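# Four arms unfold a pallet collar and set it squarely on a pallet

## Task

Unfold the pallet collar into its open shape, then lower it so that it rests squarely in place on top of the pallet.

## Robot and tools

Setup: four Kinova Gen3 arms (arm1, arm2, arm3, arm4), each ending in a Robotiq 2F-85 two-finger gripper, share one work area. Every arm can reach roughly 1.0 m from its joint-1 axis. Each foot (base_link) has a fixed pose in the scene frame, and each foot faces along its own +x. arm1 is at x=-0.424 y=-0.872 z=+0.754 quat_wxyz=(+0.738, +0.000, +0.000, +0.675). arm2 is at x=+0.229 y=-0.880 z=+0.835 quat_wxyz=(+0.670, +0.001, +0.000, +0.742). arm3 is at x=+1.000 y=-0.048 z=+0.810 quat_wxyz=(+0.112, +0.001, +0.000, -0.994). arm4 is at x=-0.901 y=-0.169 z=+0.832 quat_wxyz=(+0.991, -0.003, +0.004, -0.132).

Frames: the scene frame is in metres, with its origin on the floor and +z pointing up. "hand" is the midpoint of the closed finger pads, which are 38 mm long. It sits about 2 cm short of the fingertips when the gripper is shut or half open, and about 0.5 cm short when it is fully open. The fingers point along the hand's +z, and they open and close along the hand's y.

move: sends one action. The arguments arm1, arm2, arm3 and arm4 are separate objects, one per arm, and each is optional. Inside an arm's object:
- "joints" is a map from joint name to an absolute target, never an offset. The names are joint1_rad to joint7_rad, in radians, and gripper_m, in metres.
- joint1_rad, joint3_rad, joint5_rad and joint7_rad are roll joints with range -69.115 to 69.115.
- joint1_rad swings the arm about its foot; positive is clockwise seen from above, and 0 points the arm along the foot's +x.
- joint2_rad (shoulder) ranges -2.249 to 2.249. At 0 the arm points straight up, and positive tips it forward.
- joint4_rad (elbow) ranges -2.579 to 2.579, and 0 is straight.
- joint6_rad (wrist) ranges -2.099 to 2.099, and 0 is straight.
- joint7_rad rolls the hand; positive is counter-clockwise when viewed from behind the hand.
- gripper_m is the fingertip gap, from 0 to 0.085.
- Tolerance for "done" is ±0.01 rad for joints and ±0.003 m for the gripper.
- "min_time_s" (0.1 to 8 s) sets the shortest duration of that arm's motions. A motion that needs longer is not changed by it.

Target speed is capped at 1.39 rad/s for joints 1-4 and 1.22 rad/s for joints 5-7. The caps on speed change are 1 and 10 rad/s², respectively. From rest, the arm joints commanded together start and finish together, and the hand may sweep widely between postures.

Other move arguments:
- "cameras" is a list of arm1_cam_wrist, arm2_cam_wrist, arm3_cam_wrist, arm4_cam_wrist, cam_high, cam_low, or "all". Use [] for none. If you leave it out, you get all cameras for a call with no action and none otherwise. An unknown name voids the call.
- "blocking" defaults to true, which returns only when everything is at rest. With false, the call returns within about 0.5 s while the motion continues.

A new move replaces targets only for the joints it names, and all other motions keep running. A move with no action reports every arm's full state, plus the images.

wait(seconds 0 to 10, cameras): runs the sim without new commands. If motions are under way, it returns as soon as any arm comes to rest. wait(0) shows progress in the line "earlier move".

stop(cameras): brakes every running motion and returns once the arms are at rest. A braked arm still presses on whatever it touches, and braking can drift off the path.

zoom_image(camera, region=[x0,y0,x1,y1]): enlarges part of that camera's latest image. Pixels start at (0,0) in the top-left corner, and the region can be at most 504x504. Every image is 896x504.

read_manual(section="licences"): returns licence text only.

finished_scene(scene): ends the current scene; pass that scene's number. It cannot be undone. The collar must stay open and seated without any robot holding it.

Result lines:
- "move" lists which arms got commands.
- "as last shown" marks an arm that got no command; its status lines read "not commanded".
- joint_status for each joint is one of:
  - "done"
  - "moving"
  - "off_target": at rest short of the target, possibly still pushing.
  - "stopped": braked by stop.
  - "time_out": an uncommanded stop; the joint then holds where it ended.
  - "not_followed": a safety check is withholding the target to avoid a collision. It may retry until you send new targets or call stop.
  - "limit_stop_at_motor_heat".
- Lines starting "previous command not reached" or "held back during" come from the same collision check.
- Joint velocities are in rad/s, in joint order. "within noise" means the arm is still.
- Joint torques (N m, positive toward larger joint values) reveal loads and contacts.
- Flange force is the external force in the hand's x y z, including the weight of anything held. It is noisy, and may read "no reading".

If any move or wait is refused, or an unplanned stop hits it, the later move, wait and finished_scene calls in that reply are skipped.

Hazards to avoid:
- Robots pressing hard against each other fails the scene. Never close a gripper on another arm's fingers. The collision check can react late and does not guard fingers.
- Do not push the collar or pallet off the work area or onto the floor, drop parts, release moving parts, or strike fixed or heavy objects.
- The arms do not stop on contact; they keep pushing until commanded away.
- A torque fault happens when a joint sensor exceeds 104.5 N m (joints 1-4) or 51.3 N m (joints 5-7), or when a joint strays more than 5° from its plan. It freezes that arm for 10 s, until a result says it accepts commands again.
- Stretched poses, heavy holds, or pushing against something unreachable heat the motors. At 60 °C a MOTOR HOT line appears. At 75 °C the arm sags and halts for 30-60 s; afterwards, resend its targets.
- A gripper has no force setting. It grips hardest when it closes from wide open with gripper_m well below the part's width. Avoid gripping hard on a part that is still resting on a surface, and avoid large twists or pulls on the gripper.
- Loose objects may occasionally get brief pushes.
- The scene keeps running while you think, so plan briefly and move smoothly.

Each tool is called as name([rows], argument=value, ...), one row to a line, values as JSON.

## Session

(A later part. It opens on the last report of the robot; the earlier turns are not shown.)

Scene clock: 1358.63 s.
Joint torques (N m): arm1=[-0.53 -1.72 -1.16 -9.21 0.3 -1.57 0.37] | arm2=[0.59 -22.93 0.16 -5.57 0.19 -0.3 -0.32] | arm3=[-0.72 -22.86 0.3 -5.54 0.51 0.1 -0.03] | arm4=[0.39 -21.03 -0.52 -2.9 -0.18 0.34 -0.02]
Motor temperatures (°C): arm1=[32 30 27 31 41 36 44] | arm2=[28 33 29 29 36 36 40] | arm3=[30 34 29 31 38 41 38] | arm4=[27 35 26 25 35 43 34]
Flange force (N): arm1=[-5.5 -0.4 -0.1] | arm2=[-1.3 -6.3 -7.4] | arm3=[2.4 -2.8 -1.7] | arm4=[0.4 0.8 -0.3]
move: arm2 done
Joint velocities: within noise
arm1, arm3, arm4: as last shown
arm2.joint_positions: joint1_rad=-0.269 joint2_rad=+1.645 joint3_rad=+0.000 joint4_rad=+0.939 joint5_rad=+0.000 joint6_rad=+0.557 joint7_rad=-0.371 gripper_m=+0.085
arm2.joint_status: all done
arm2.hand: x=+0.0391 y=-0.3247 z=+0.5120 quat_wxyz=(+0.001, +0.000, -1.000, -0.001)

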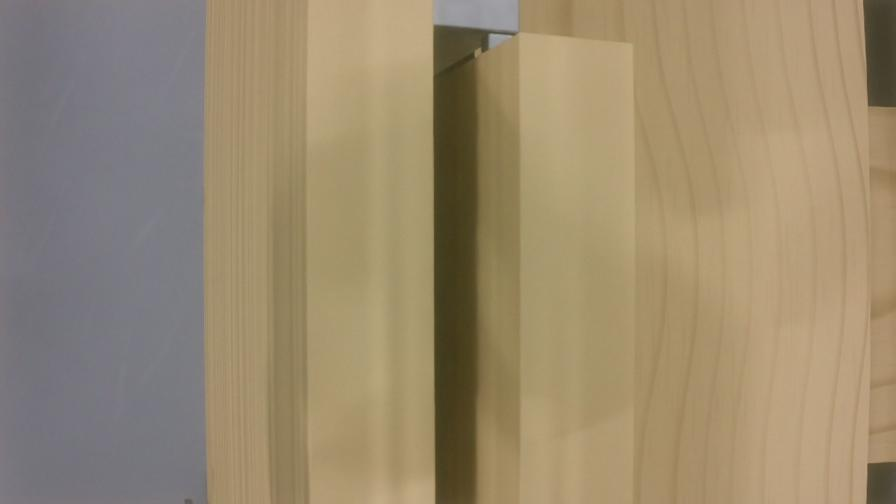

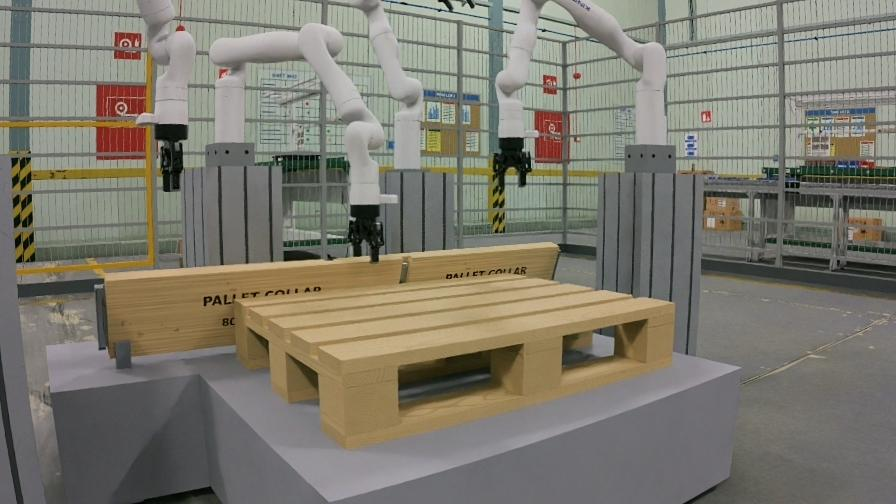

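move(arm2={"joints": {"joint1_rad": -0.2693, "joint2_rad": 1.6782, "joint4_rad": 0.9144, "joint6_rad": 0.549, "joint7_rad": -0.3712, "gripper_m": 0.074}, "min_time_s": 1.5})

move(arm2={"joints": {"joint1_rad": -0.2822, "joint2_rad": 1.6512, "joint4_rad": 1.0147, "joint6_rad": 0.4757, "joint7_rad": -0.3841}, "min_time_s": 2.5}, cameras=["arm2_cam_wrist", "cam_low"])

zoom_image(camera="cam_low", region=[60, 180, 460, 390])

Scene clock: 1413.03 s.
Joint torques (N m): arm1=[-0.51 -1.74 -1.15 -9.17 0.34 -1.56 0.38] | arm2=[0.57 -22.98 0.15 -5.45 0.18 -0.29 -0.34] | arm3=[-0.67 -22.86 0.33 -5.55 0.47 0.12 -0.03] | arm4=[0.39 -20.99 -0.53 -2.86 -0.18 0.33 -0.01]
Motor temperatures (°C): arm1=[32 30 27 31 40 36 44] | arm2=[28 33 29 29 36 36 40] | arm3=[30 34 29 31 38 41 38] | arm4=[27 35 26 25 35 42 34]
Flange force (N): arm1=[-5.6 -0.3 -0.2] | arm2=[-1.3 -5.8 -7.0] | arm3=[2.5 -2.7 -1.7] | arm4=[0.3 0.8 -0.4]
move: arm2 done
Joint velocities: within noise
arm1, arm3, arm4: as last shown
arm2.joint_positions: joint1_rad=-0.269 joint2_rad=+1.678 joint3_rad=+0.000 joint4_rad=+0.914 joint5_rad=+0.000 joint6_rad=+0.549 joint7_rad=-0.371 gripper_m=+0.074
arm2.joint_status: all done
arm2.hand: x=+0.0400 y=-0.3280 z=+0.4969 quat_wxyz=(+0.001, +0.000, -1.000, -0.001)
pictures: none

Scene clock: 1415.87 s.
Joint torques (N m): arm1=[-0.53 -1.71 -1.16 -9.17 0.28 -1.58 0.37] | arm2=[1.7 -22.91 1.4 -6.47 0.55 -1.22 -0.27] | arm3=[-0.75 -22.85 0.31 -5.57 0.48 0.13 -0.04] | arm4=[0.42 -20.99 -0.5 -2.87 -0.17 0.36 -0.05]
Motor temperatures (°C): arm1=[32 30 27 31 40 36 44] | arm2=[28 33 29 29 36 36 40] | arm3=[30 34 29 31 38 41 38] | arm4=[27 35 26 25 35 42 34]
Flange force (N): arm1=[-5.6 -0.4 -0.3] | arm2=[-0.3 -9.5 -9.8] | arm3=[2.5 -2.9 -1.7] | arm4=[0.4 0.8 -0.3]
move: arm2 done
Joint velocities: within noise
arm1, arm3, arm4: as last shown
arm2.joint_positions: joint1_rad=-0.282 joint2_rad=+1.651 joint3_rad=+0.000 joint4_rad=+1.015 joint5_rad=+0.000 joint6_rad=+0.476 joint7_rad=-0.384 gripper_m=+0.074
arm2.joint_status: all done
arm2.hand: x=+0.0400 y=-0.3480 z=+0.4969 quat_wxyz=(+0.001, +0.000, -1.000, -0.001)

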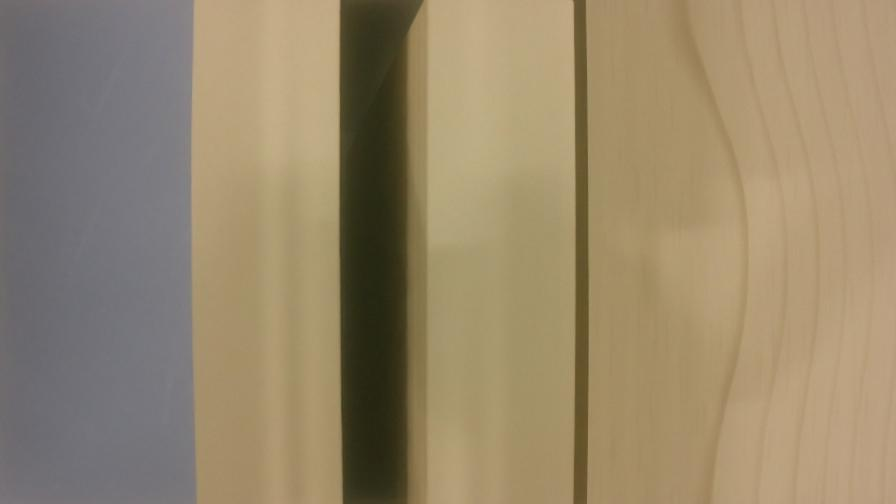

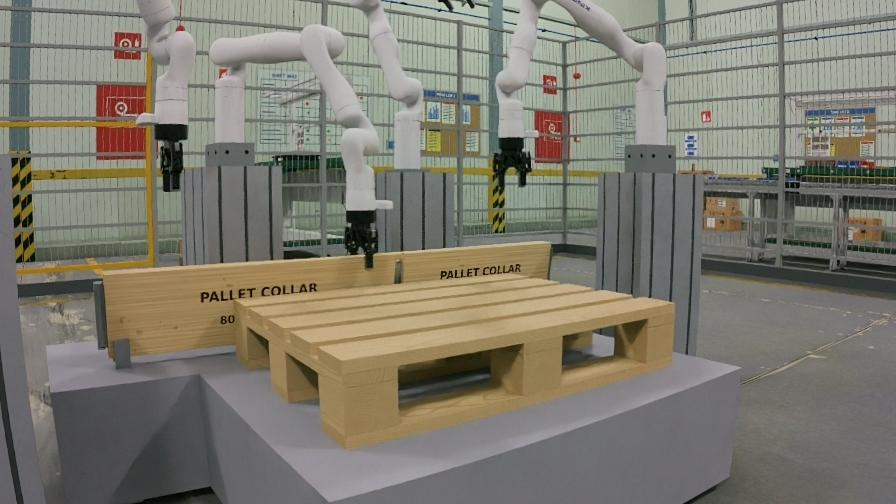

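Scaled by 1.260 from the camera's image (finer frame: 1280x720).

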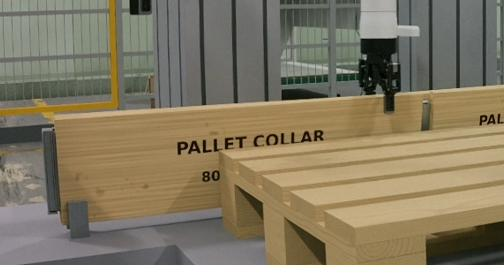

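move(arm2={"joints": {"joint1_rad": -0.2958, "joint2_rad": 1.6292, "joint4_rad": 1.1049, "joint6_rad": 0.4075, "joint7_rad": -0.3978}, "min_time_s": 2.5}, cameras=["arm2_cam_wrist", "arm3_cam_wrist", "arm4_cam_wrist", "cam_low"])

Scene clock: 1439.40 s.
Joint torques (N m): arm1=[-0.54 -1.69 -1.16 -9.2 0.29 -1.53 0.38] | arm2=[1.62 -22.45 1.43 -5.16 0.5 -0.72 -0.25] | arm3=[-0.73 -22.86 0.35 -5.56 0.46 0.12 -0.03] | arm4=[0.41 -21.01 -0.48 -2.89 -0.13 0.36 -0.01]
Motor temperatures (°C): arm1=[32 30 27 31 40 36 44] | arm2=[28 33 29 29 36 36 40] | arm3=[30 34 29 31 38 41 38] | arm4=[27 35 26 25 35 42 34]
Flange force (N): arm1=[-5.4 -0.4 0.0] | arm2=[0.6 -6.8 -7.5] | arm3=[2.5 -2.9 -1.7] | arm4=[0.5 0.9 -0.3]
move: arm2 done
Joint velocities: within noise
arm1, arm3, arm4: as last shown
arm2.joint_positions: joint1_rad=-0.296 joint2_rad=+1.629 joint3_rad=+0.000 joint4_rad=+1.105 joint5_rad=+0.000 joint6_rad=+0.407 joint7_rad=-0.398 gripper_m=+0.074
arm2.joint_status: all done
arm2.hand: x=+0.0401 y=-0.3679 z=+0.4969 quat_wxyz=(+0.001, +0.000, -1.000, -0.001)

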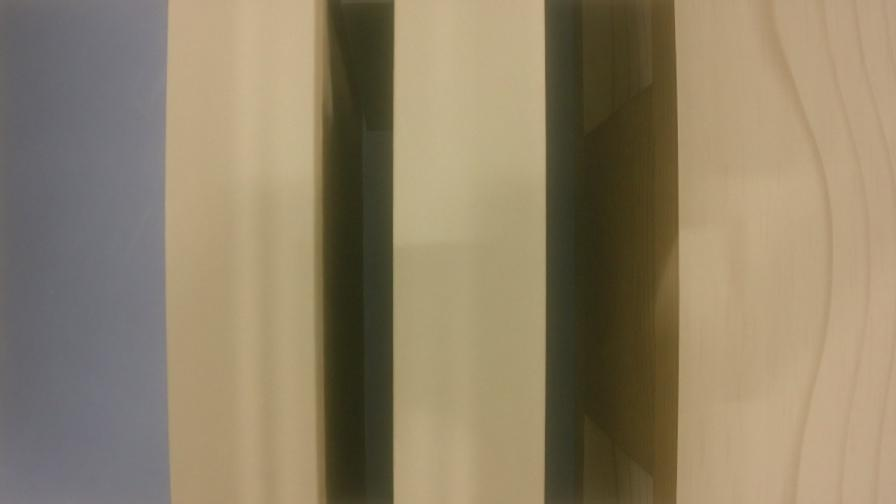

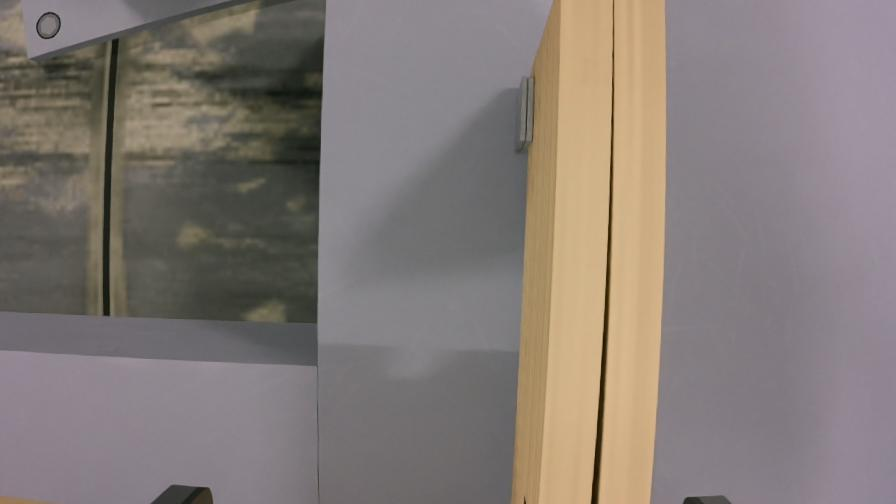

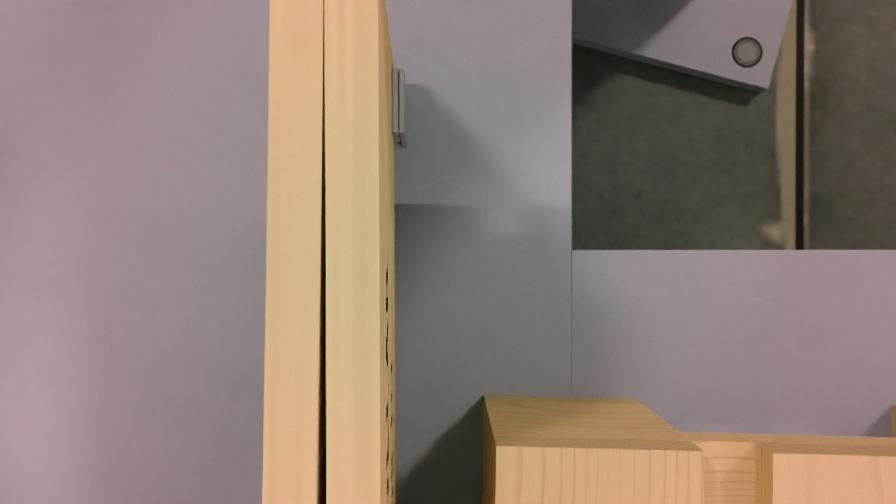

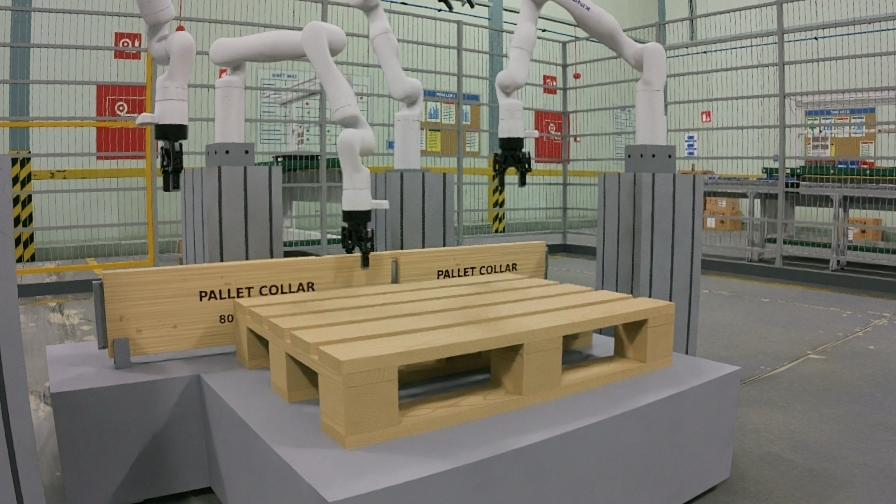

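zoom_image(camera="arm3_cam_wrist", region=[110, 424, 270, 504])

zoom_image(camera="cam_low", region=[310, 180, 430, 300])

zoom_image(camera="arm2_cam_wrist", region=[250, 0, 600, 504])

Scaled by 3.150 from the camera's image (finer frame: 1280x720).

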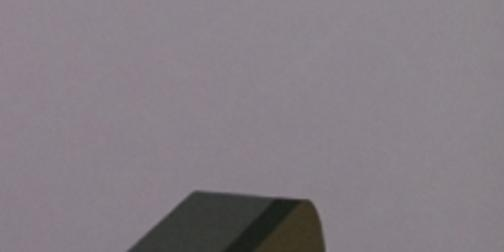

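Scaled by 4.200 from the camera's image (finer frame: 1280x720).

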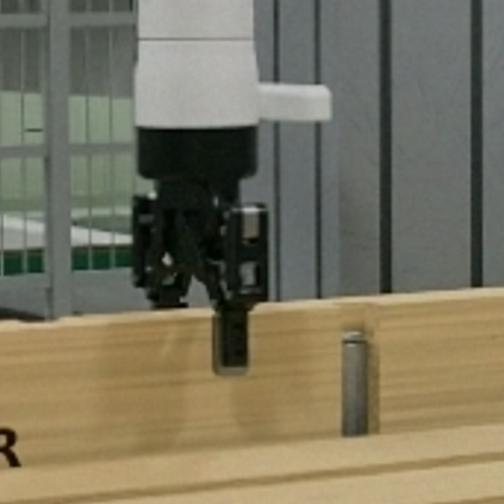

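Scaled by 1.000.

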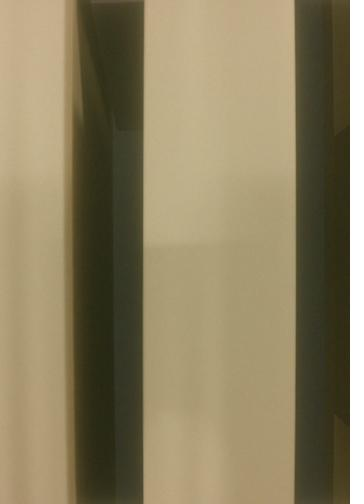

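move(arm2={"joints": {"joint2_rad": 1.4871, "joint4_rad": 1.2445, "joint6_rad": 0.41}, "min_time_s": 1.5}, cameras=["arm2_cam_wrist"])

move(arm2={"joints": {"joint1_rad": -0.319, "joint2_rad": 1.4622, "joint4_rad": 1.3639, "joint6_rad": 0.3155, "joint7_rad": -0.421, "gripper_m": 0.03}, "min_time_s": 1.5}, cameras=["arm2_cam_wrist"])

Scene clock: 1662.57 s.
Joint torques (N m): arm1=[-0.55 -1.74 -1.19 -9.22 0.32 -1.52 0.38] | arm2=[0.6 -21.81 0.14 -4.53 0.17 -0.31 -0.36] | arm3=[-0.72 -22.83 0.34 -5.53 0.48 0.14 -0.02] | arm4=[0.38 -21.04 -0.57 -2.87 -0.18 0.35 -0.04]
Motor temperatures (°C): arm1=[32 30 26 31 40 35 44] | arm2=[28 35 29 28 36 36 40] | arm3=[29 34 29 31 37 41 38] | arm4=[27 35 26 25 35 42 34]
Flange force (N): arm1=[-5.5 -0.5 0.1] | arm2=[-0.9 -5.0 -6.6] | arm3=[2.5 -2.8 -1.7] | arm4=[0.4 0.8 -0.2]
move: arm2 done
Joint velocities: within noise
arm1, arm3, arm4: as last shown
arm2.joint_positions: joint1_rad=-0.296 joint2_rad=+1.487 joint3_rad=+0.000 joint4_rad=+1.244 joint5_rad=+0.000 joint6_rad=+0.410 joint7_rad=-0.398 gripper_m=+0.074
arm2.joint_status: all done
arm2.hand: x=+0.0402 y=-0.3681 z=+0.5570 quat_wxyz=(+0.001, +0.000, -1.000, -0.001)

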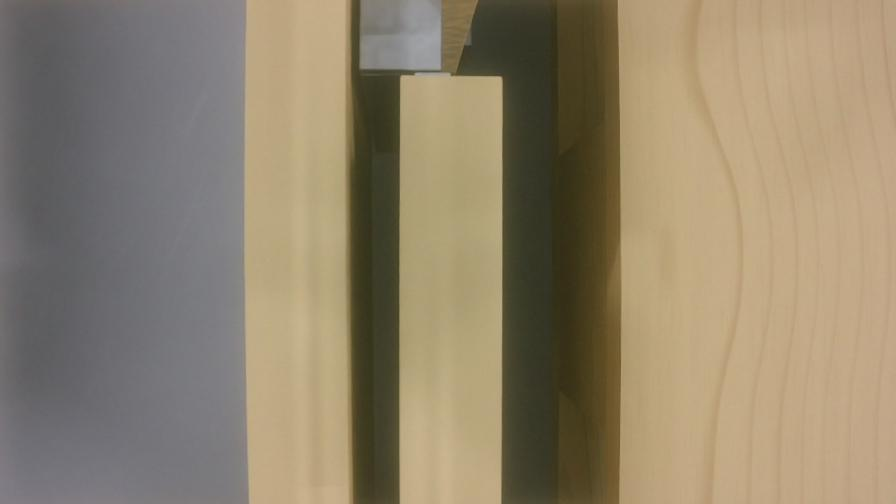

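Scene clock: 1664.37 s.
Joint torques (N m): arm1=[-0.57 -1.71 -1.28 -9.19 0.32 -1.52 0.4] | arm2=[0.63 -21.09 0.16 -3.7 0.25 -0.3 -0.35] | arm3=[-0.74 -22.8 0.32 -5.56 0.48 0.09 -0.04] | arm4=[0.41 -21.05 -0.58 -2.87 -0.15 0.33 -0.04]
Motor temperatures (°C): arm1=[32 30 26 31 40 35 44] | arm2=[28 35 29 28 36 36 40] | arm3=[29 34 29 31 37 41 38] | arm4=[27 35 26 25 35 42 34]
Flange force (N): arm1=[-5.6 -0.7 0.0] | arm2=[-0.5 -4.1 -6.3] | arm3=[2.5 -2.9 -1.8] | arm4=[0.3 0.8 -0.2]
move: arm2 done
Joint velocities: within noise
arm1.joint_positions: joint1_rad=-0.451 joint2_rad=-0.488 joint3_rad=-0.090 joint4_rad=+1.489 joint5_rad=-0.024 joint6_rad=+1.600 joint7_rad=+1.015 gripper_m=+0.085
arm1.joint_status: not commanded
arm1.hand: x=-0.5152 y=-0.6639 z=+1.3124 quat_wxyz=(-0.084, +0.648, -0.713, -0.253)
arm2.joint_positions: joint1_rad=-0.319 joint2_rad=+1.462 joint3_rad=+0.000 joint4_rad=+1.364 joint5_rad=+0.000 joint6_rad=+0.315 joint7_rad=-0.421 gripper_m=+0.030
arm2.joint_status: all done
arm2.hand: x=+0.0402 y=-0.3989 z=+0.5568 quat_wxyz=(+0.001, +0.000, -1.000, -0.001)
arm3, arm4: as last shown

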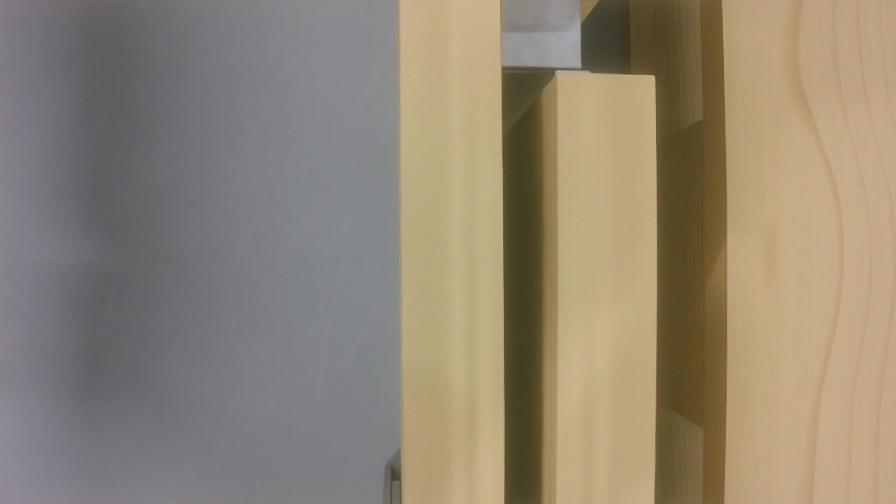

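move(arm2={"joints": {"joint1_rad": -0.3215, "joint2_rad": 1.4599, "joint4_rad": 1.3755, "joint6_rad": 0.3062, "joint7_rad": -0.4234}, "min_time_s": 0.8})

move(arm2={"joints": {"joint2_rad": 1.5112, "joint4_rad": 1.3306, "joint6_rad": 0.2998}, "min_time_s": 2.0}, cameras=["arm2_cam_wrist", "cam_low"])

zoom_image(camera="cam_low", region=[310, 180, 430, 300])

Scene clock: 1698.50 s.
Joint torques (N m): arm1=[-0.53 -1.76 -1.17 -9.17 0.32 -1.52 0.4] | arm2=[0.63 -20.95 0.1 -3.55 0.24 -0.31 -0.36] | arm3=[-0.74 -22.85 0.35 -5.53 0.47 0.11 -0.05] | arm4=[0.42 -20.94 -0.54 -2.84 -0.15 0.35 -0.03]
Motor temperatures (°C): arm1=[32 30 26 31 40 35 44] | arm2=[28 35 29 28 36 36 40] | arm3=[29 34 29 31 37 41 38] | arm4=[27 35 26 25 35 42 34]
Flange force (N): arm1=[-5.6 -0.3 -0.1] | arm2=[-0.3 -3.8 -6.2] | arm3=[2.4 -2.8 -1.7] | arm4=[0.3 0.9 -0.4]
move: arm2 done
Joint velocities: within noise
arm1: as last shown
arm2.joint_positions: joint1_rad=-0.321 joint2_rad=+1.460 joint3_rad=+0.000 joint4_rad=+1.376 joint5_rad=+0.000 joint6_rad=+0.306 joint7_rad=-0.423 gripper_m=+0.030
arm2.joint_status: all done
arm2.hand: x=+0.0402 y=-0.4020 z=+0.5569 quat_wxyz=(+0.001, +0.000, -1.000, -0.001)
arm3.joint_positions: joint1_rad=-0.355 joint2_rad=+1.130 joint3_rad=+0.000 joint4_rad=+1.432 joint5_rad=+0.000 joint6_rad=+0.580 joint7_rad=+0.991 gripper_m=+0.085
arm3.joint_status: not commanded
arm3.hand: x=+0.5245 y=-0.3302 z=+0.6990 quat_wxyz=(+0.000, -1.000, +0.000, -0.001)
arm4.joint_positions: joint1_rad=+0.023 joint2_rad=+1.103 joint3_rad=+0.000 joint4_rad=+1.687 joint5_rad=+0.000 joint6_rad=+0.352 joint7_rad=+1.858 gripper_m=+0.085
arm4.joint_status: not commanded
arm4.hand: x=-0.4458 y=-0.3311 z=+0.6969 quat_wxyz=(+0.005, -0.001, -1.000, +0.002)
pictures: none

Scene clock: 1700.80 s.
Joint torques (N m): arm1=[-0.58 -1.77 -1.2 -9.22 0.31 -1.54 0.36] | arm2=[-4.46 5 -7.29 1.77 -0.67 0.46 -0.23] | arm3=[-0.71 -22.84 0.38 -5.51 0.49 0.09 -0.04] | arm4=[0.38 -20.98 -0.53 -2.87 -0.18 0.33 -0.02]
Motor temperatures (°C): arm1=[32 30 26 31 40 35 44] | arm2=[28 35 29 28 36 36 40] | arm3=[29 34 29 31 37 41 38] | arm4=[27 35 26 25 35 42 34]
Flange force (N): arm1=[-5.6 -0.5 0.0] | arm2=[-9.2 -0.1 -55.7] | arm3=[2.3 -2.7 -1.7] | arm4=[0.3 0.8 -0.4]
move: arm2 done
Joint velocities: within noise
arm1, arm3, arm4: as last shown
arm2.joint_positions: joint1_rad=-0.321 joint2_rad=+1.511 joint3_rad=+0.000 joint4_rad=+1.331 joint5_rad=+0.000 joint6_rad=+0.300 joint7_rad=-0.423 gripper_m=+0.030
arm2.joint_status: all done
arm2.hand: x=+0.0402 y=-0.4019 z=+0.5348 quat_wxyz=(+0.001, +0.000, -1.000, -0.001)

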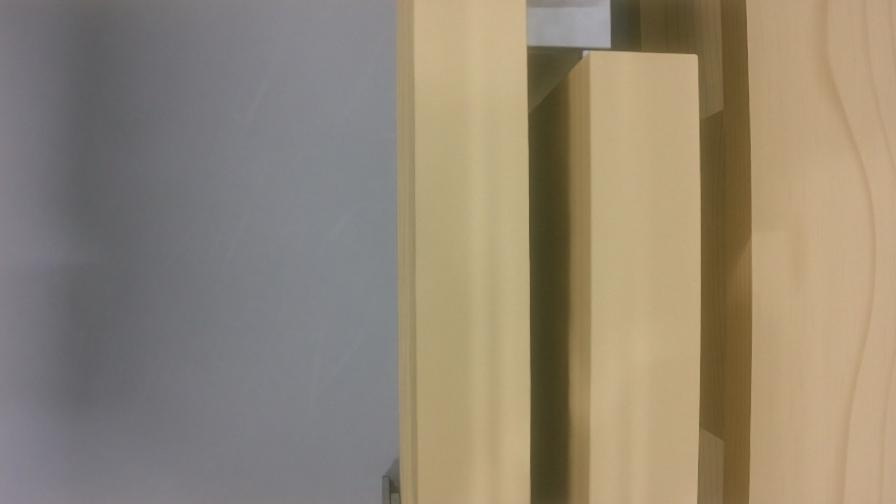

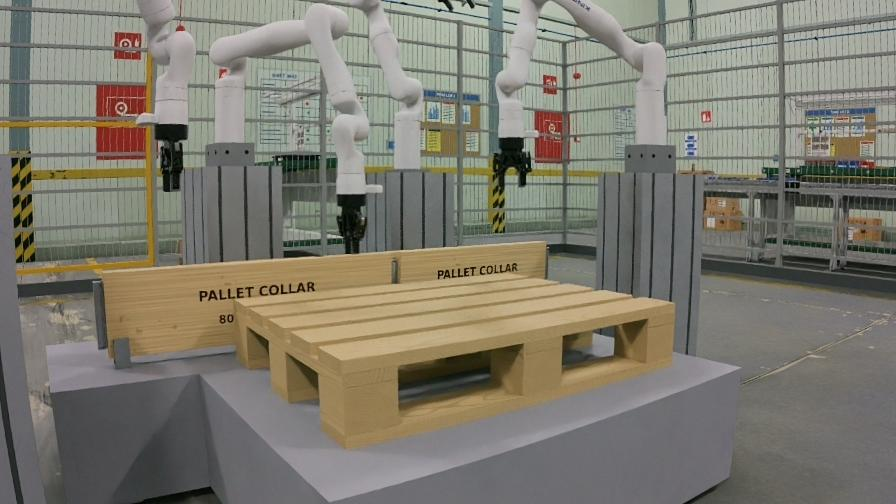

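Scaled by 4.200 from the camera's image (finer frame: 1280x720).

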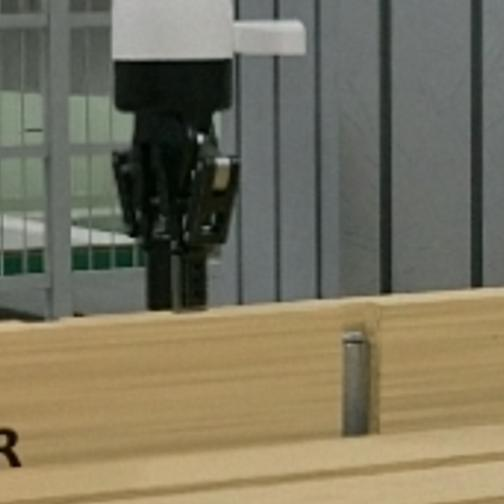

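move(arm2={"joints": {"joint2_rad": 1.4599, "joint4_rad": 1.3755, "joint6_rad": 0.3062}, "min_time_s": 0.8}, cameras=["arm2_cam_wrist"])

zoom_image(camera="arm2_cam_wrist", region=[390, 300, 690, 504])

Scene clock: 1743.73 s.
Joint torques (N m): arm1=[-0.53 -1.71 -1.23 -9.16 0.29 -1.54 0.36] | arm2=[0.68 -20.93 0.18 -3.59 0.21 -0.22 -0.34] | arm3=[-0.7 -22.86 0.39 -5.55 0.5 0.12 0] | arm4=[0.39 -21.04 -0.53 -2.84 -0.16 0.35 -0.04]
Motor temperatures (°C): arm1=[32 30 26 31 40 35 44] | arm2=[28 33 29 28 36 36 40] | arm3=[29 34 29 31 37 41 37] | arm4=[27 35 26 25 35 42 34]
Flange force (N): arm1=[-5.7 -0.6 -0.1] | arm2=[-0.4 -4.2 -6.3] | arm3=[2.5 -2.8 -1.7] | arm4=[0.3 0.7 -0.2]
move: arm2 done
Joint velocities: within noise
arm1, arm3, arm4: as last shown
arm2.joint_positions: joint1_rad=-0.321 joint2_rad=+1.460 joint3_rad=+0.000 joint4_rad=+1.376 joint5_rad=+0.000 joint6_rad=+0.306 joint7_rad=-0.423 gripper_m=+0.030
arm2.joint_status: all done
arm2.hand: x=+0.0402 y=-0.4020 z=+0.5568 quat_wxyz=(+0.001, +0.000, -1.000, -0.001)

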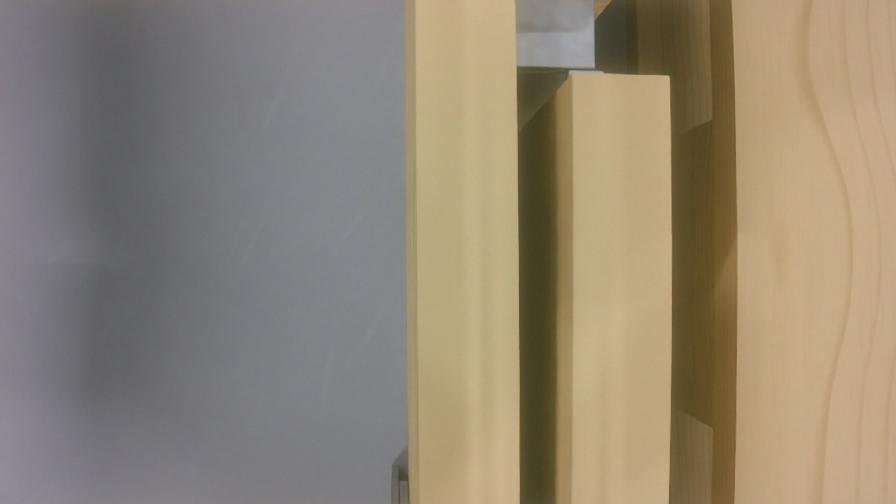

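Scaled by 1.680 from the camera's image (finer frame: 1280x720).

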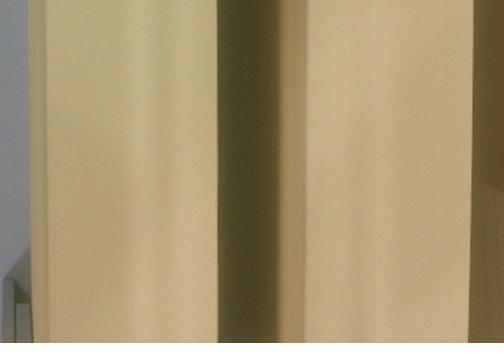

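move(arm2={"joints": {"joint1_rad": -0.3227, "joint2_rad": 1.4587, "joint4_rad": 1.3817, "joint6_rad": 0.3012, "joint7_rad": -0.4247}, "min_time_s": 0.6})

move(arm2={"joints": {"joint2_rad": 1.51, "joint4_rad": 1.3368, "joint6_rad": 0.2948}, "min_time_s": 1.5}, cameras=["arm2_cam_wrist"])

Scene clock: 1796.57 s.
Joint torques (N m): arm1=[-0.58 -1.76 -1.21 -9.17 0.34 -1.57 0.36] | arm2=[0.64 -20.93 0.21 -3.6 0.23 -0.27 -0.35] | arm3=[-0.71 -22.86 0.32 -5.52 0.47 0.1 -0.01] | arm4=[0.4 -20.95 -0.57 -2.92 -0.17 0.35 -0.05]
Motor temperatures (°C): arm1=[32 30 26 31 40 35 44] | arm2=[28 34 29 28 36 36 40] | arm3=[29 33 28 31 37 41 37] | arm4=[27 35 26 25 35 42 34]
Flange force (N): arm1=[-5.7 -0.5 -0.2] | arm2=[-0.5 -4.2 -6.4] | arm3=[2.4 -2.7 -1.7] | arm4=[0.6 0.9 -0.5]
move: arm2 done
Joint velocities: within noise
arm1, arm3, arm4: as last shown
arm2.joint_positions: joint1_rad=-0.323 joint2_rad=+1.459 joint3_rad=+0.000 joint4_rad=+1.382 joint5_rad=+0.000 joint6_rad=+0.301 joint7_rad=-0.425 gripper_m=+0.030
arm2.joint_status: all done
arm2.hand: x=+0.0403 y=-0.4036 z=+0.5569 quat_wxyz=(+0.001, +0.000, -1.000, -0.001)
pictures: none

Scene clock: 1798.37 s.
Joint torques (N m): arm1=[-0.53 -1.77 -1.25 -9.19 0.31 -1.54 0.36] | arm2=[-7.07 11.28 -10.81 2.81 -1.11 0.51 -0.12] | arm3=[-0.75 -22.81 0.35 -5.59 0.46 0.12 -0.06] | arm4=[0.4 -20.95 -0.53 -2.89 -0.18 0.35 -0.04]
Motor temperatures (°C): arm1=[32 30 26 31 40 35 44] | arm2=[28 34 29 28 36 36 40] | arm3=[29 33 28 31 37 41 37] | arm4=[27 35 26 25 35 42 34]
Flange force (N): arm1=[-5.8 -0.6 -0.1] | arm2=[-13.8 1.6 -68.2] | arm3=[2.6 -3.0 -1.8] | arm4=[0.5 0.8 -0.4]
move: arm2 done
Joint velocities: within noise
arm1, arm3, arm4: as last shown
arm2.joint_positions: joint1_rad=-0.323 joint2_rad=+1.510 joint3_rad=+0.000 joint4_rad=+1.337 joint5_rad=+0.000 joint6_rad=+0.295 joint7_rad=-0.425 gripper_m=+0.030
arm2.joint_status: all done
arm2.hand: x=+0.0402 y=-0.4035 z=+0.5349 quat_wxyz=(+0.001, +0.000, -1.000, -0.001)

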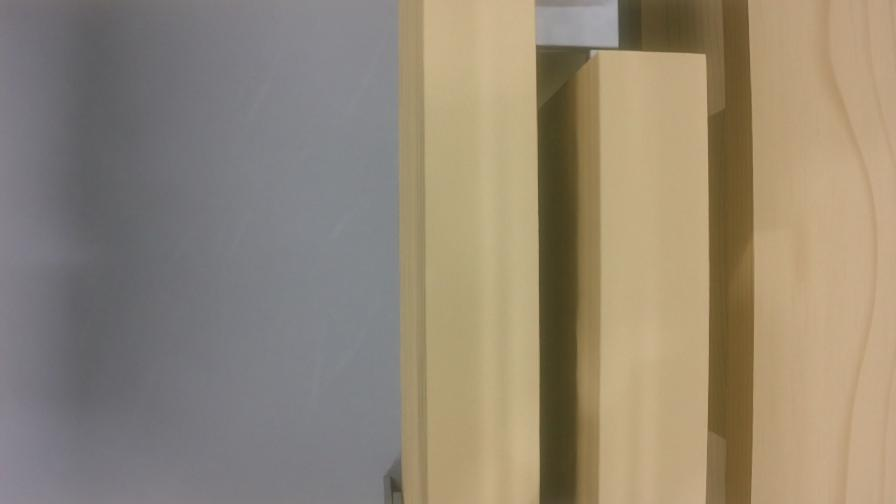

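move(arm2={"joints": {"joint1_rad": -0.3195, "joint2_rad": 1.462, "joint4_rad": 1.367, "joint6_rad": 0.3128, "joint7_rad": -0.4215}, "min_time_s": 0.8})

move(arm2={"joints": {"joint2_rad": 1.5133, "joint4_rad": 1.3218, "joint6_rad": 0.3067}, "min_time_s": 1.5}, cameras=["arm2_cam_wrist"])

Scene clock: 1826.27 s.
Joint torques (N m): arm1=[-0.56 -1.78 -1.16 -9.21 0.32 -1.55 0.37] | arm2=[0.69 -21.03 0.11 -3.66 0.24 -0.26 -0.35] | arm3=[-0.74 -22.85 0.29 -5.56 0.48 0.16 -0.03] | arm4=[0.41 -21.03 -0.54 -2.81 -0.16 0.33 -0.03]
Motor temperatures (°C): arm1=[32 30 26 31 40 35 44] | arm2=[28 33 29 28 35 36 40] | arm3=[29 33 28 31 37 41 37] | arm4=[27 35 26 24 35 42 34]
Flange force (N): arm1=[-5.6 -0.3 0.0] | arm2=[-0.4 -4.2 -6.3] | arm3=[2.6 -2.9 -1.6] | arm4=[0.1 0.7 -0.2]
move: arm2 done
Joint velocities: within noise
arm1, arm3, arm4: as last shown
arm2.joint_positions: joint1_rad=-0.319 joint2_rad=+1.462 joint3_rad=+0.000 joint4_rad=+1.367 joint5_rad=+0.000 joint6_rad=+0.313 joint7_rad=-0.422 gripper_m=+0.030
arm2.joint_status: all done
arm2.hand: x=+0.0404 y=-0.3998 z=+0.5566 quat_wxyz=(+0.001, +0.000, -1.000, -0.001)
pictures: none

Scene clock: 1828.07 s.
Joint torques (N m): arm1=[-0.56 -1.73 -1.21 -9.23 0.34 -1.55 0.37] | arm2=[0.58 -21.03 0.17 -3.56 0.25 -0.32 -0.36] | arm3=[-0.76 -22.86 0.35 -5.55 0.47 0.11 -0.02] | arm4=[0.36 -20.92 -0.51 -2.87 -0.14 0.35 -0.04]
Motor temperatures (°C): arm1=[32 30 26 31 40 35 44] | arm2=[28 33 29 28 35 36 40] | arm3=[29 33 28 31 37 41 37] | arm4=[27 35 26 24 35 42 34]
Flange force (N): arm1=[-5.5 -0.6 0.1] | arm2=[-0.5 -3.8 -6.5] | arm3=[2.4 -2.9 -1.7] | arm4=[0.5 0.8 -0.5]
move: arm2 done
Joint velocities: within noise
arm1, arm3, arm4: as last shown
arm2.joint_positions: joint1_rad=-0.319 joint2_rad=+1.513 joint3_rad=+0.000 joint4_rad=+1.322 joint5_rad=+0.000 joint6_rad=+0.307 joint7_rad=-0.422 gripper_m=+0.030
arm2.joint_status: all done
arm2.hand: x=+0.0403 y=-0.3998 z=+0.5345 quat_wxyz=(+0.001, +0.000, -1.000, -0.001)

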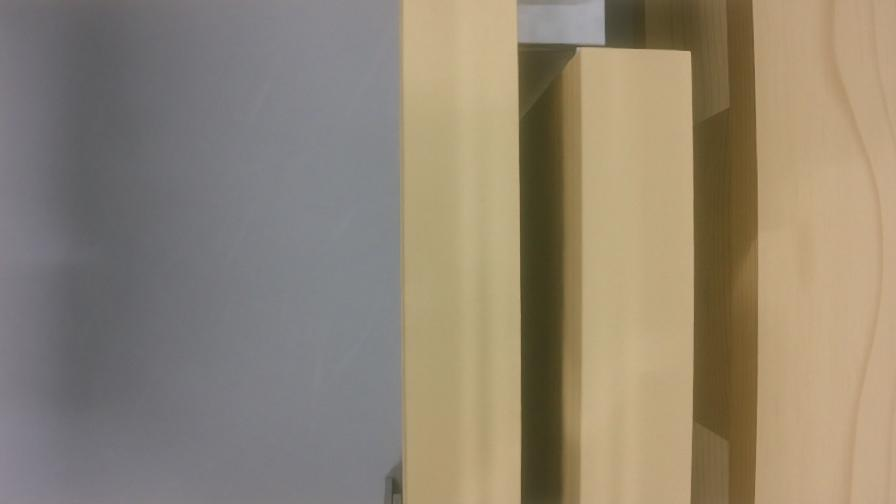

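move(arm2={"joints": {"joint2_rad": 1.5832, "joint4_rad": 1.2547, "joint6_rad": 0.3037}, "min_time_s": 2.0})

move(arm2={"joints": {"gripper_m": 0.01}}, cameras=["arm2_cam_wrist"])

Scene clock: 1860.80 s.
Joint torques (N m): arm1=[-0.54 -1.73 -1.13 -9.19 0.29 -1.55 0.37] | arm2=[-38.67 50.33 -48.24 2.95 -5.09 -2.61 1.35] | arm3=[-0.76 -22.88 0.33 -5.56 0.47 0.12 -0.05] | arm4=[0.44 -21.03 -0.57 -2.85 -0.16 0.37 -0.04]
Motor temperatures (°C): arm1=[32 30 26 31 40 35 44] | arm2=[28 34 30 28 35 36 40] | arm3=[29 33 28 31 37 41 37] | arm4=[27 35 26 24 35 42 34]
Flange force (N): arm1=[-5.5 -0.3 -0.1] | arm2=[-69.6 7.4 -161.2] | arm3=[2.4 -2.9 -1.6] | arm4=[0.3 0.9 -0.2]
move: arm2 time_out
TORQUE WARNING: arm2's joint2_rad reached its warning level (56.7 N m). A warning alone does not stop the arm.
Joint velocities: within noise
arm1.joint_positions: joint1_rad=-0.451 joint2_rad=-0.488 joint3_rad=-0.090 joint4_rad=+1.489 joint5_rad=-0.024 joint6_rad=+1.600 joint7_rad=+1.015 gripper_m=+0.085
arm1.joint_status: not commanded
arm1.hand: x=-0.5152 y=-0.6639 z=+1.3124 quat_wxyz=(-0.084, +0.648, -0.713, -0.253)
arm2.joint_positions: joint1_rad=-0.319 joint2_rad=+1.544 joint3_rad=+0.000 joint4_rad=+1.255 joint5_rad=+0.000 joint6_rad=+0.304 joint7_rad=-0.422 gripper_m=+0.030
arm2.joint_status: joint2_rad time_out (moved +0.031 of +0.070); the others done
arm2.hand: x=+0.0306 y=-0.3782 z=+0.5255 quat_wxyz=(+0.009, +0.000, -1.000, -0.019)
arm3, arm4: as last shown
pictures: none

not run: a stop that you did not command came earlier in this reply.

move(arm2={"joints": {"joint1_rad": -0.3195, "joint2_rad": 1.42, "joint3_rad": 0.0, "joint4_rad": 1.33, "joint5_rad": 0.0, "joint6_rad": 0.37, "joint7_rad": -0.4215}, "min_time_s": 1.0}, cameras=["arm2_cam_wrist", "cam_low", "arm3_cam_wrist", "arm4_cam_wrist"])

zoom_image(camera="cam_low", region=[310, 160, 430, 300])

Scene clock: 1877.67 s.
Joint torques (N m): arm1=[-0.5 -1.72 -1.25 -9.18 0.32 -1.55 0.37] | arm2=[0.63 -21.57 0.17 -4.32 0.2 -0.39 -0.32] | arm3=[-0.7 -22.81 0.32 -5.55 0.45 0.1 -0.03] | arm4=[0.38 -21 -0.57 -2.85 -0.2 0.34 -0.04]
Motor temperatures (°C): arm1=[32 30 26 31 40 35 44] | arm2=[29 36 32 28 36 36 40] | arm3=[29 33 28 31 37 41 37] | arm4=[27 35 26 24 35 42 34]
Flange force (N): arm1=[-5.7 -0.7 -0.1] | arm2=[-0.5 -4.1 -6.3] | arm3=[2.5 -2.8 -1.8] | arm4=[0.3 0.7 -0.3]
move: arm2 done
Joint velocities: within noise
arm1: as last shown
arm2.joint_positions: joint1_rad=-0.319 joint2_rad=+1.420 joint3_rad=+0.000 joint4_rad=+1.330 joint5_rad=+0.000 joint6_rad=+0.370 joint7_rad=-0.421 gripper_m=+0.030
arm2.joint_status: all done
arm2.hand: x=+0.0290 y=-0.3745 z=+0.5828 quat_wxyz=(+0.005, +0.000, -1.000, -0.011)
arm3.joint_positions: joint1_rad=-0.355 joint2_rad=+1.130 joint3_rad=+0.000 joint4_rad=+1.432 joint5_rad=+0.000 joint6_rad=+0.580 joint7_rad=+0.991 gripper_m=+0.085
arm3.joint_status: not commanded
arm3.hand: x=+0.5245 y=-0.3302 z=+0.6990 quat_wxyz=(+0.000, -1.000, +0.000, -0.001)
arm4.joint_positions: joint1_rad=+0.023 joint2_rad=+1.103 joint3_rad=+0.000 joint4_rad=+1.687 joint5_rad=+0.000 joint6_rad=+0.352 joint7_rad=+1.858 gripper_m=+0.085
arm4.joint_status: not commanded
arm4.hand: x=-0.4458 y=-0.3311 z=+0.6969 quat_wxyz=(+0.005, -0.001, -1.000, +0.002)
pictures: arm2_cam_wrist, arm3_cam_wrist, arm4_cam_wrist, cam_low

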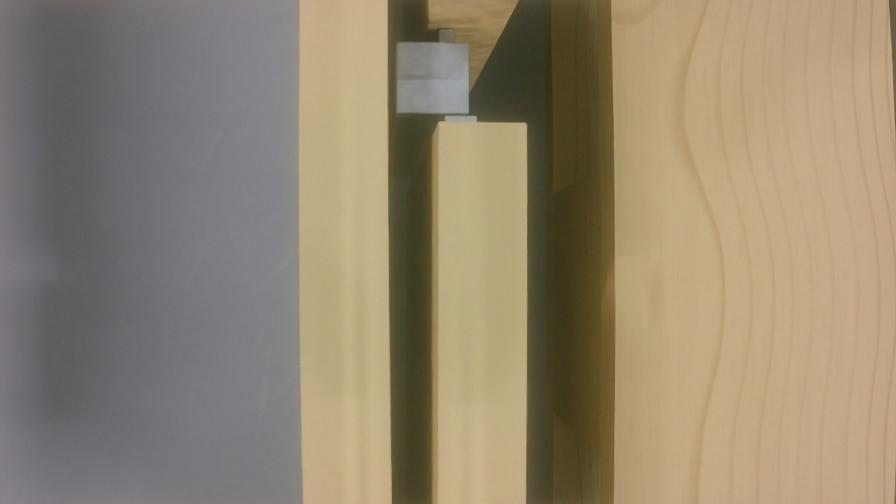

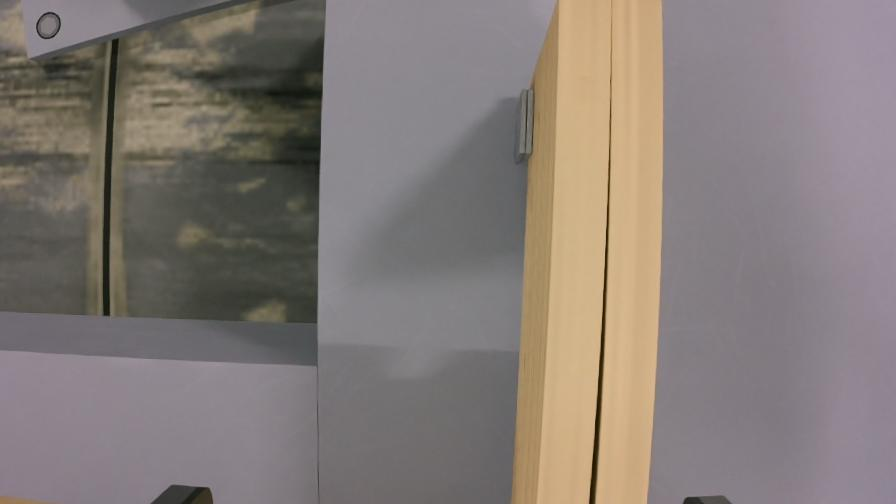

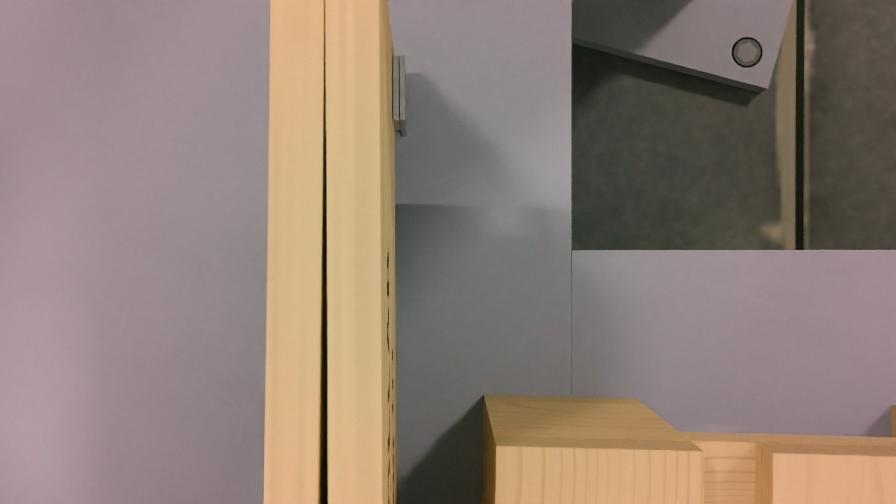

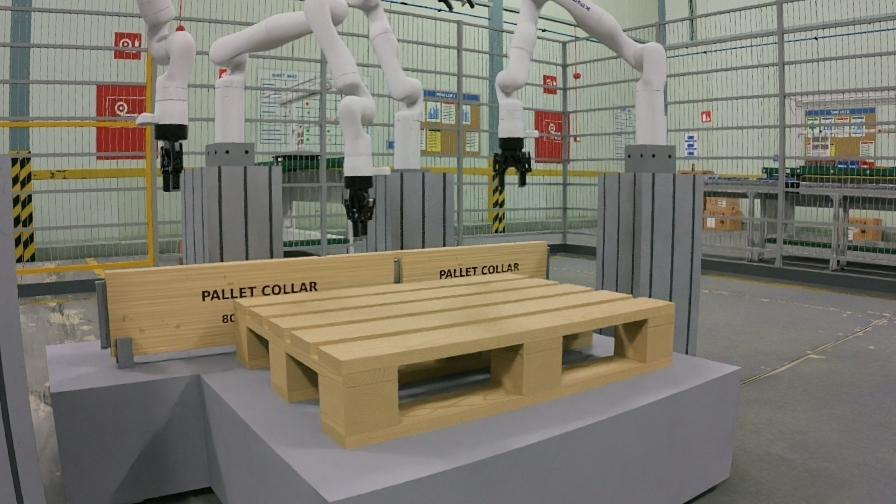

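Scaled by 3.600 from the camera's image (finer frame: 1280x720).

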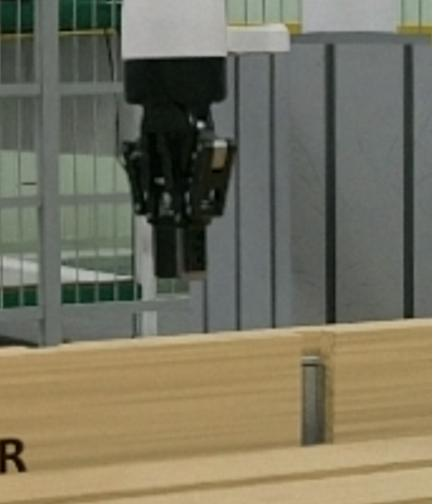

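move(arm2={"joints": {"joint1_rad": -0.3208, "joint2_rad": 1.4607, "joint4_rad": 1.372, "joint6_rad": 0.3089, "joint7_rad": -0.4228}, "min_time_s": 1.0})

move(arm2={"joints": {"joint2_rad": 1.5163, "joint4_rad": 1.3228, "joint6_rad": 0.3025}, "min_time_s": 2.0}, cameras=["arm2_cam_wrist"])

zoom_image(camera="arm2_cam_wrist", region=[390, 300, 690, 504])

Scene clock: 2014.80 s.
Joint torques (N m): arm1=[-0.55 -1.73 -1.21 -9.15 0.29 -1.53 0.4] | arm2=[0.58 -20.99 0.26 -3.63 0.18 -0.25 -0.36] | arm3=[-0.69 -22.87 0.35 -5.6 0.47 0.11 -0.03] | arm4=[0.4 -20.99 -0.53 -2.87 -0.16 0.34 -0.02]
Motor temperatures (°C): arm1=[32 30 26 30 40 35 44] | arm2=[28 36 30 28 35 36 40] | arm3=[29 33 28 31 37 41 37] | arm4=[27 35 26 24 35 41 34]
Flange force (N): arm1=[-5.7 -0.4 -0.1] | arm2=[-0.7 -4.1 -6.3] | arm3=[2.7 -2.9 -1.7] | arm4=[0.3 0.8 -0.3]
move: arm2 done
Joint velocities: within noise
arm1, arm3, arm4: as last shown
arm2.joint_positions: joint1_rad=-0.321 joint2_rad=+1.461 joint3_rad=+0.000 joint4_rad=+1.372 joint5_rad=+0.000 joint6_rad=+0.309 joint7_rad=-0.423 gripper_m=+0.030
arm2.joint_status: all done
arm2.hand: x=+0.0402 y=-0.4010 z=+0.5568 quat_wxyz=(+0.001, +0.000, -1.000, -0.001)
pictures: none

Scene clock: 2017.07 s.
Joint torques (N m): arm1=[-0.53 -1.77 -1.2 -9.19 0.31 -1.53 0.37] | arm2=[-5.93 13.55 -9.36 4.28 -0.89 1.22 -0.18] | arm3=[-0.73 -22.85 0.34 -5.55 0.45 0.1 -0.04] | arm4=[0.41 -21 -0.53 -2.9 -0.16 0.34 -0.06]
Motor temperatures (°C): arm1=[32 30 26 30 40 35 44] | arm2=[28 36 30 28 35 36 40] | arm3=[29 33 28 31 37 41 37] | arm4=[27 35 26 24 35 41 34]
Flange force (N): arm1=[-5.7 -0.5 -0.1] | arm2=[-11.2 2.2 -70.2] | arm3=[2.4 -2.9 -1.7] | arm4=[0.5 0.8 -0.3]
move: arm2 done
Joint velocities: within noise
arm1, arm3, arm4: as last shown
arm2.joint_positions: joint1_rad=-0.321 joint2_rad=+1.516 joint3_rad=+0.000 joint4_rad=+1.323 joint5_rad=+0.000 joint6_rad=+0.302 joint7_rad=-0.423 gripper_m=+0.030
arm2.joint_status: all done
arm2.hand: x=+0.0401 y=-0.4009 z=+0.5329 quat_wxyz=(+0.001, +0.000, -1.000, -0.001)

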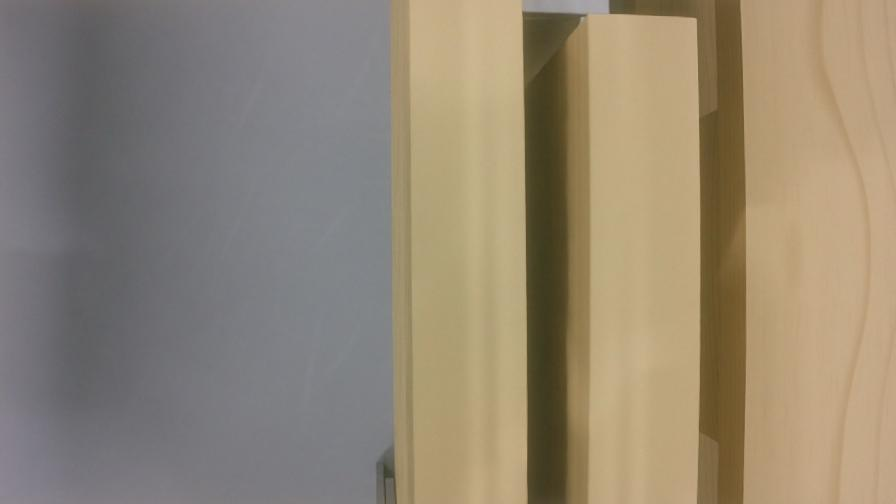

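Scaled by 1.680 from the camera's image (finer frame: 1280x720).

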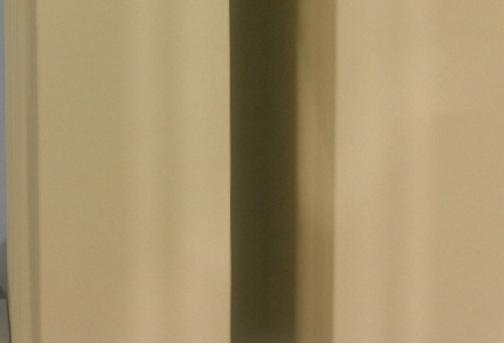

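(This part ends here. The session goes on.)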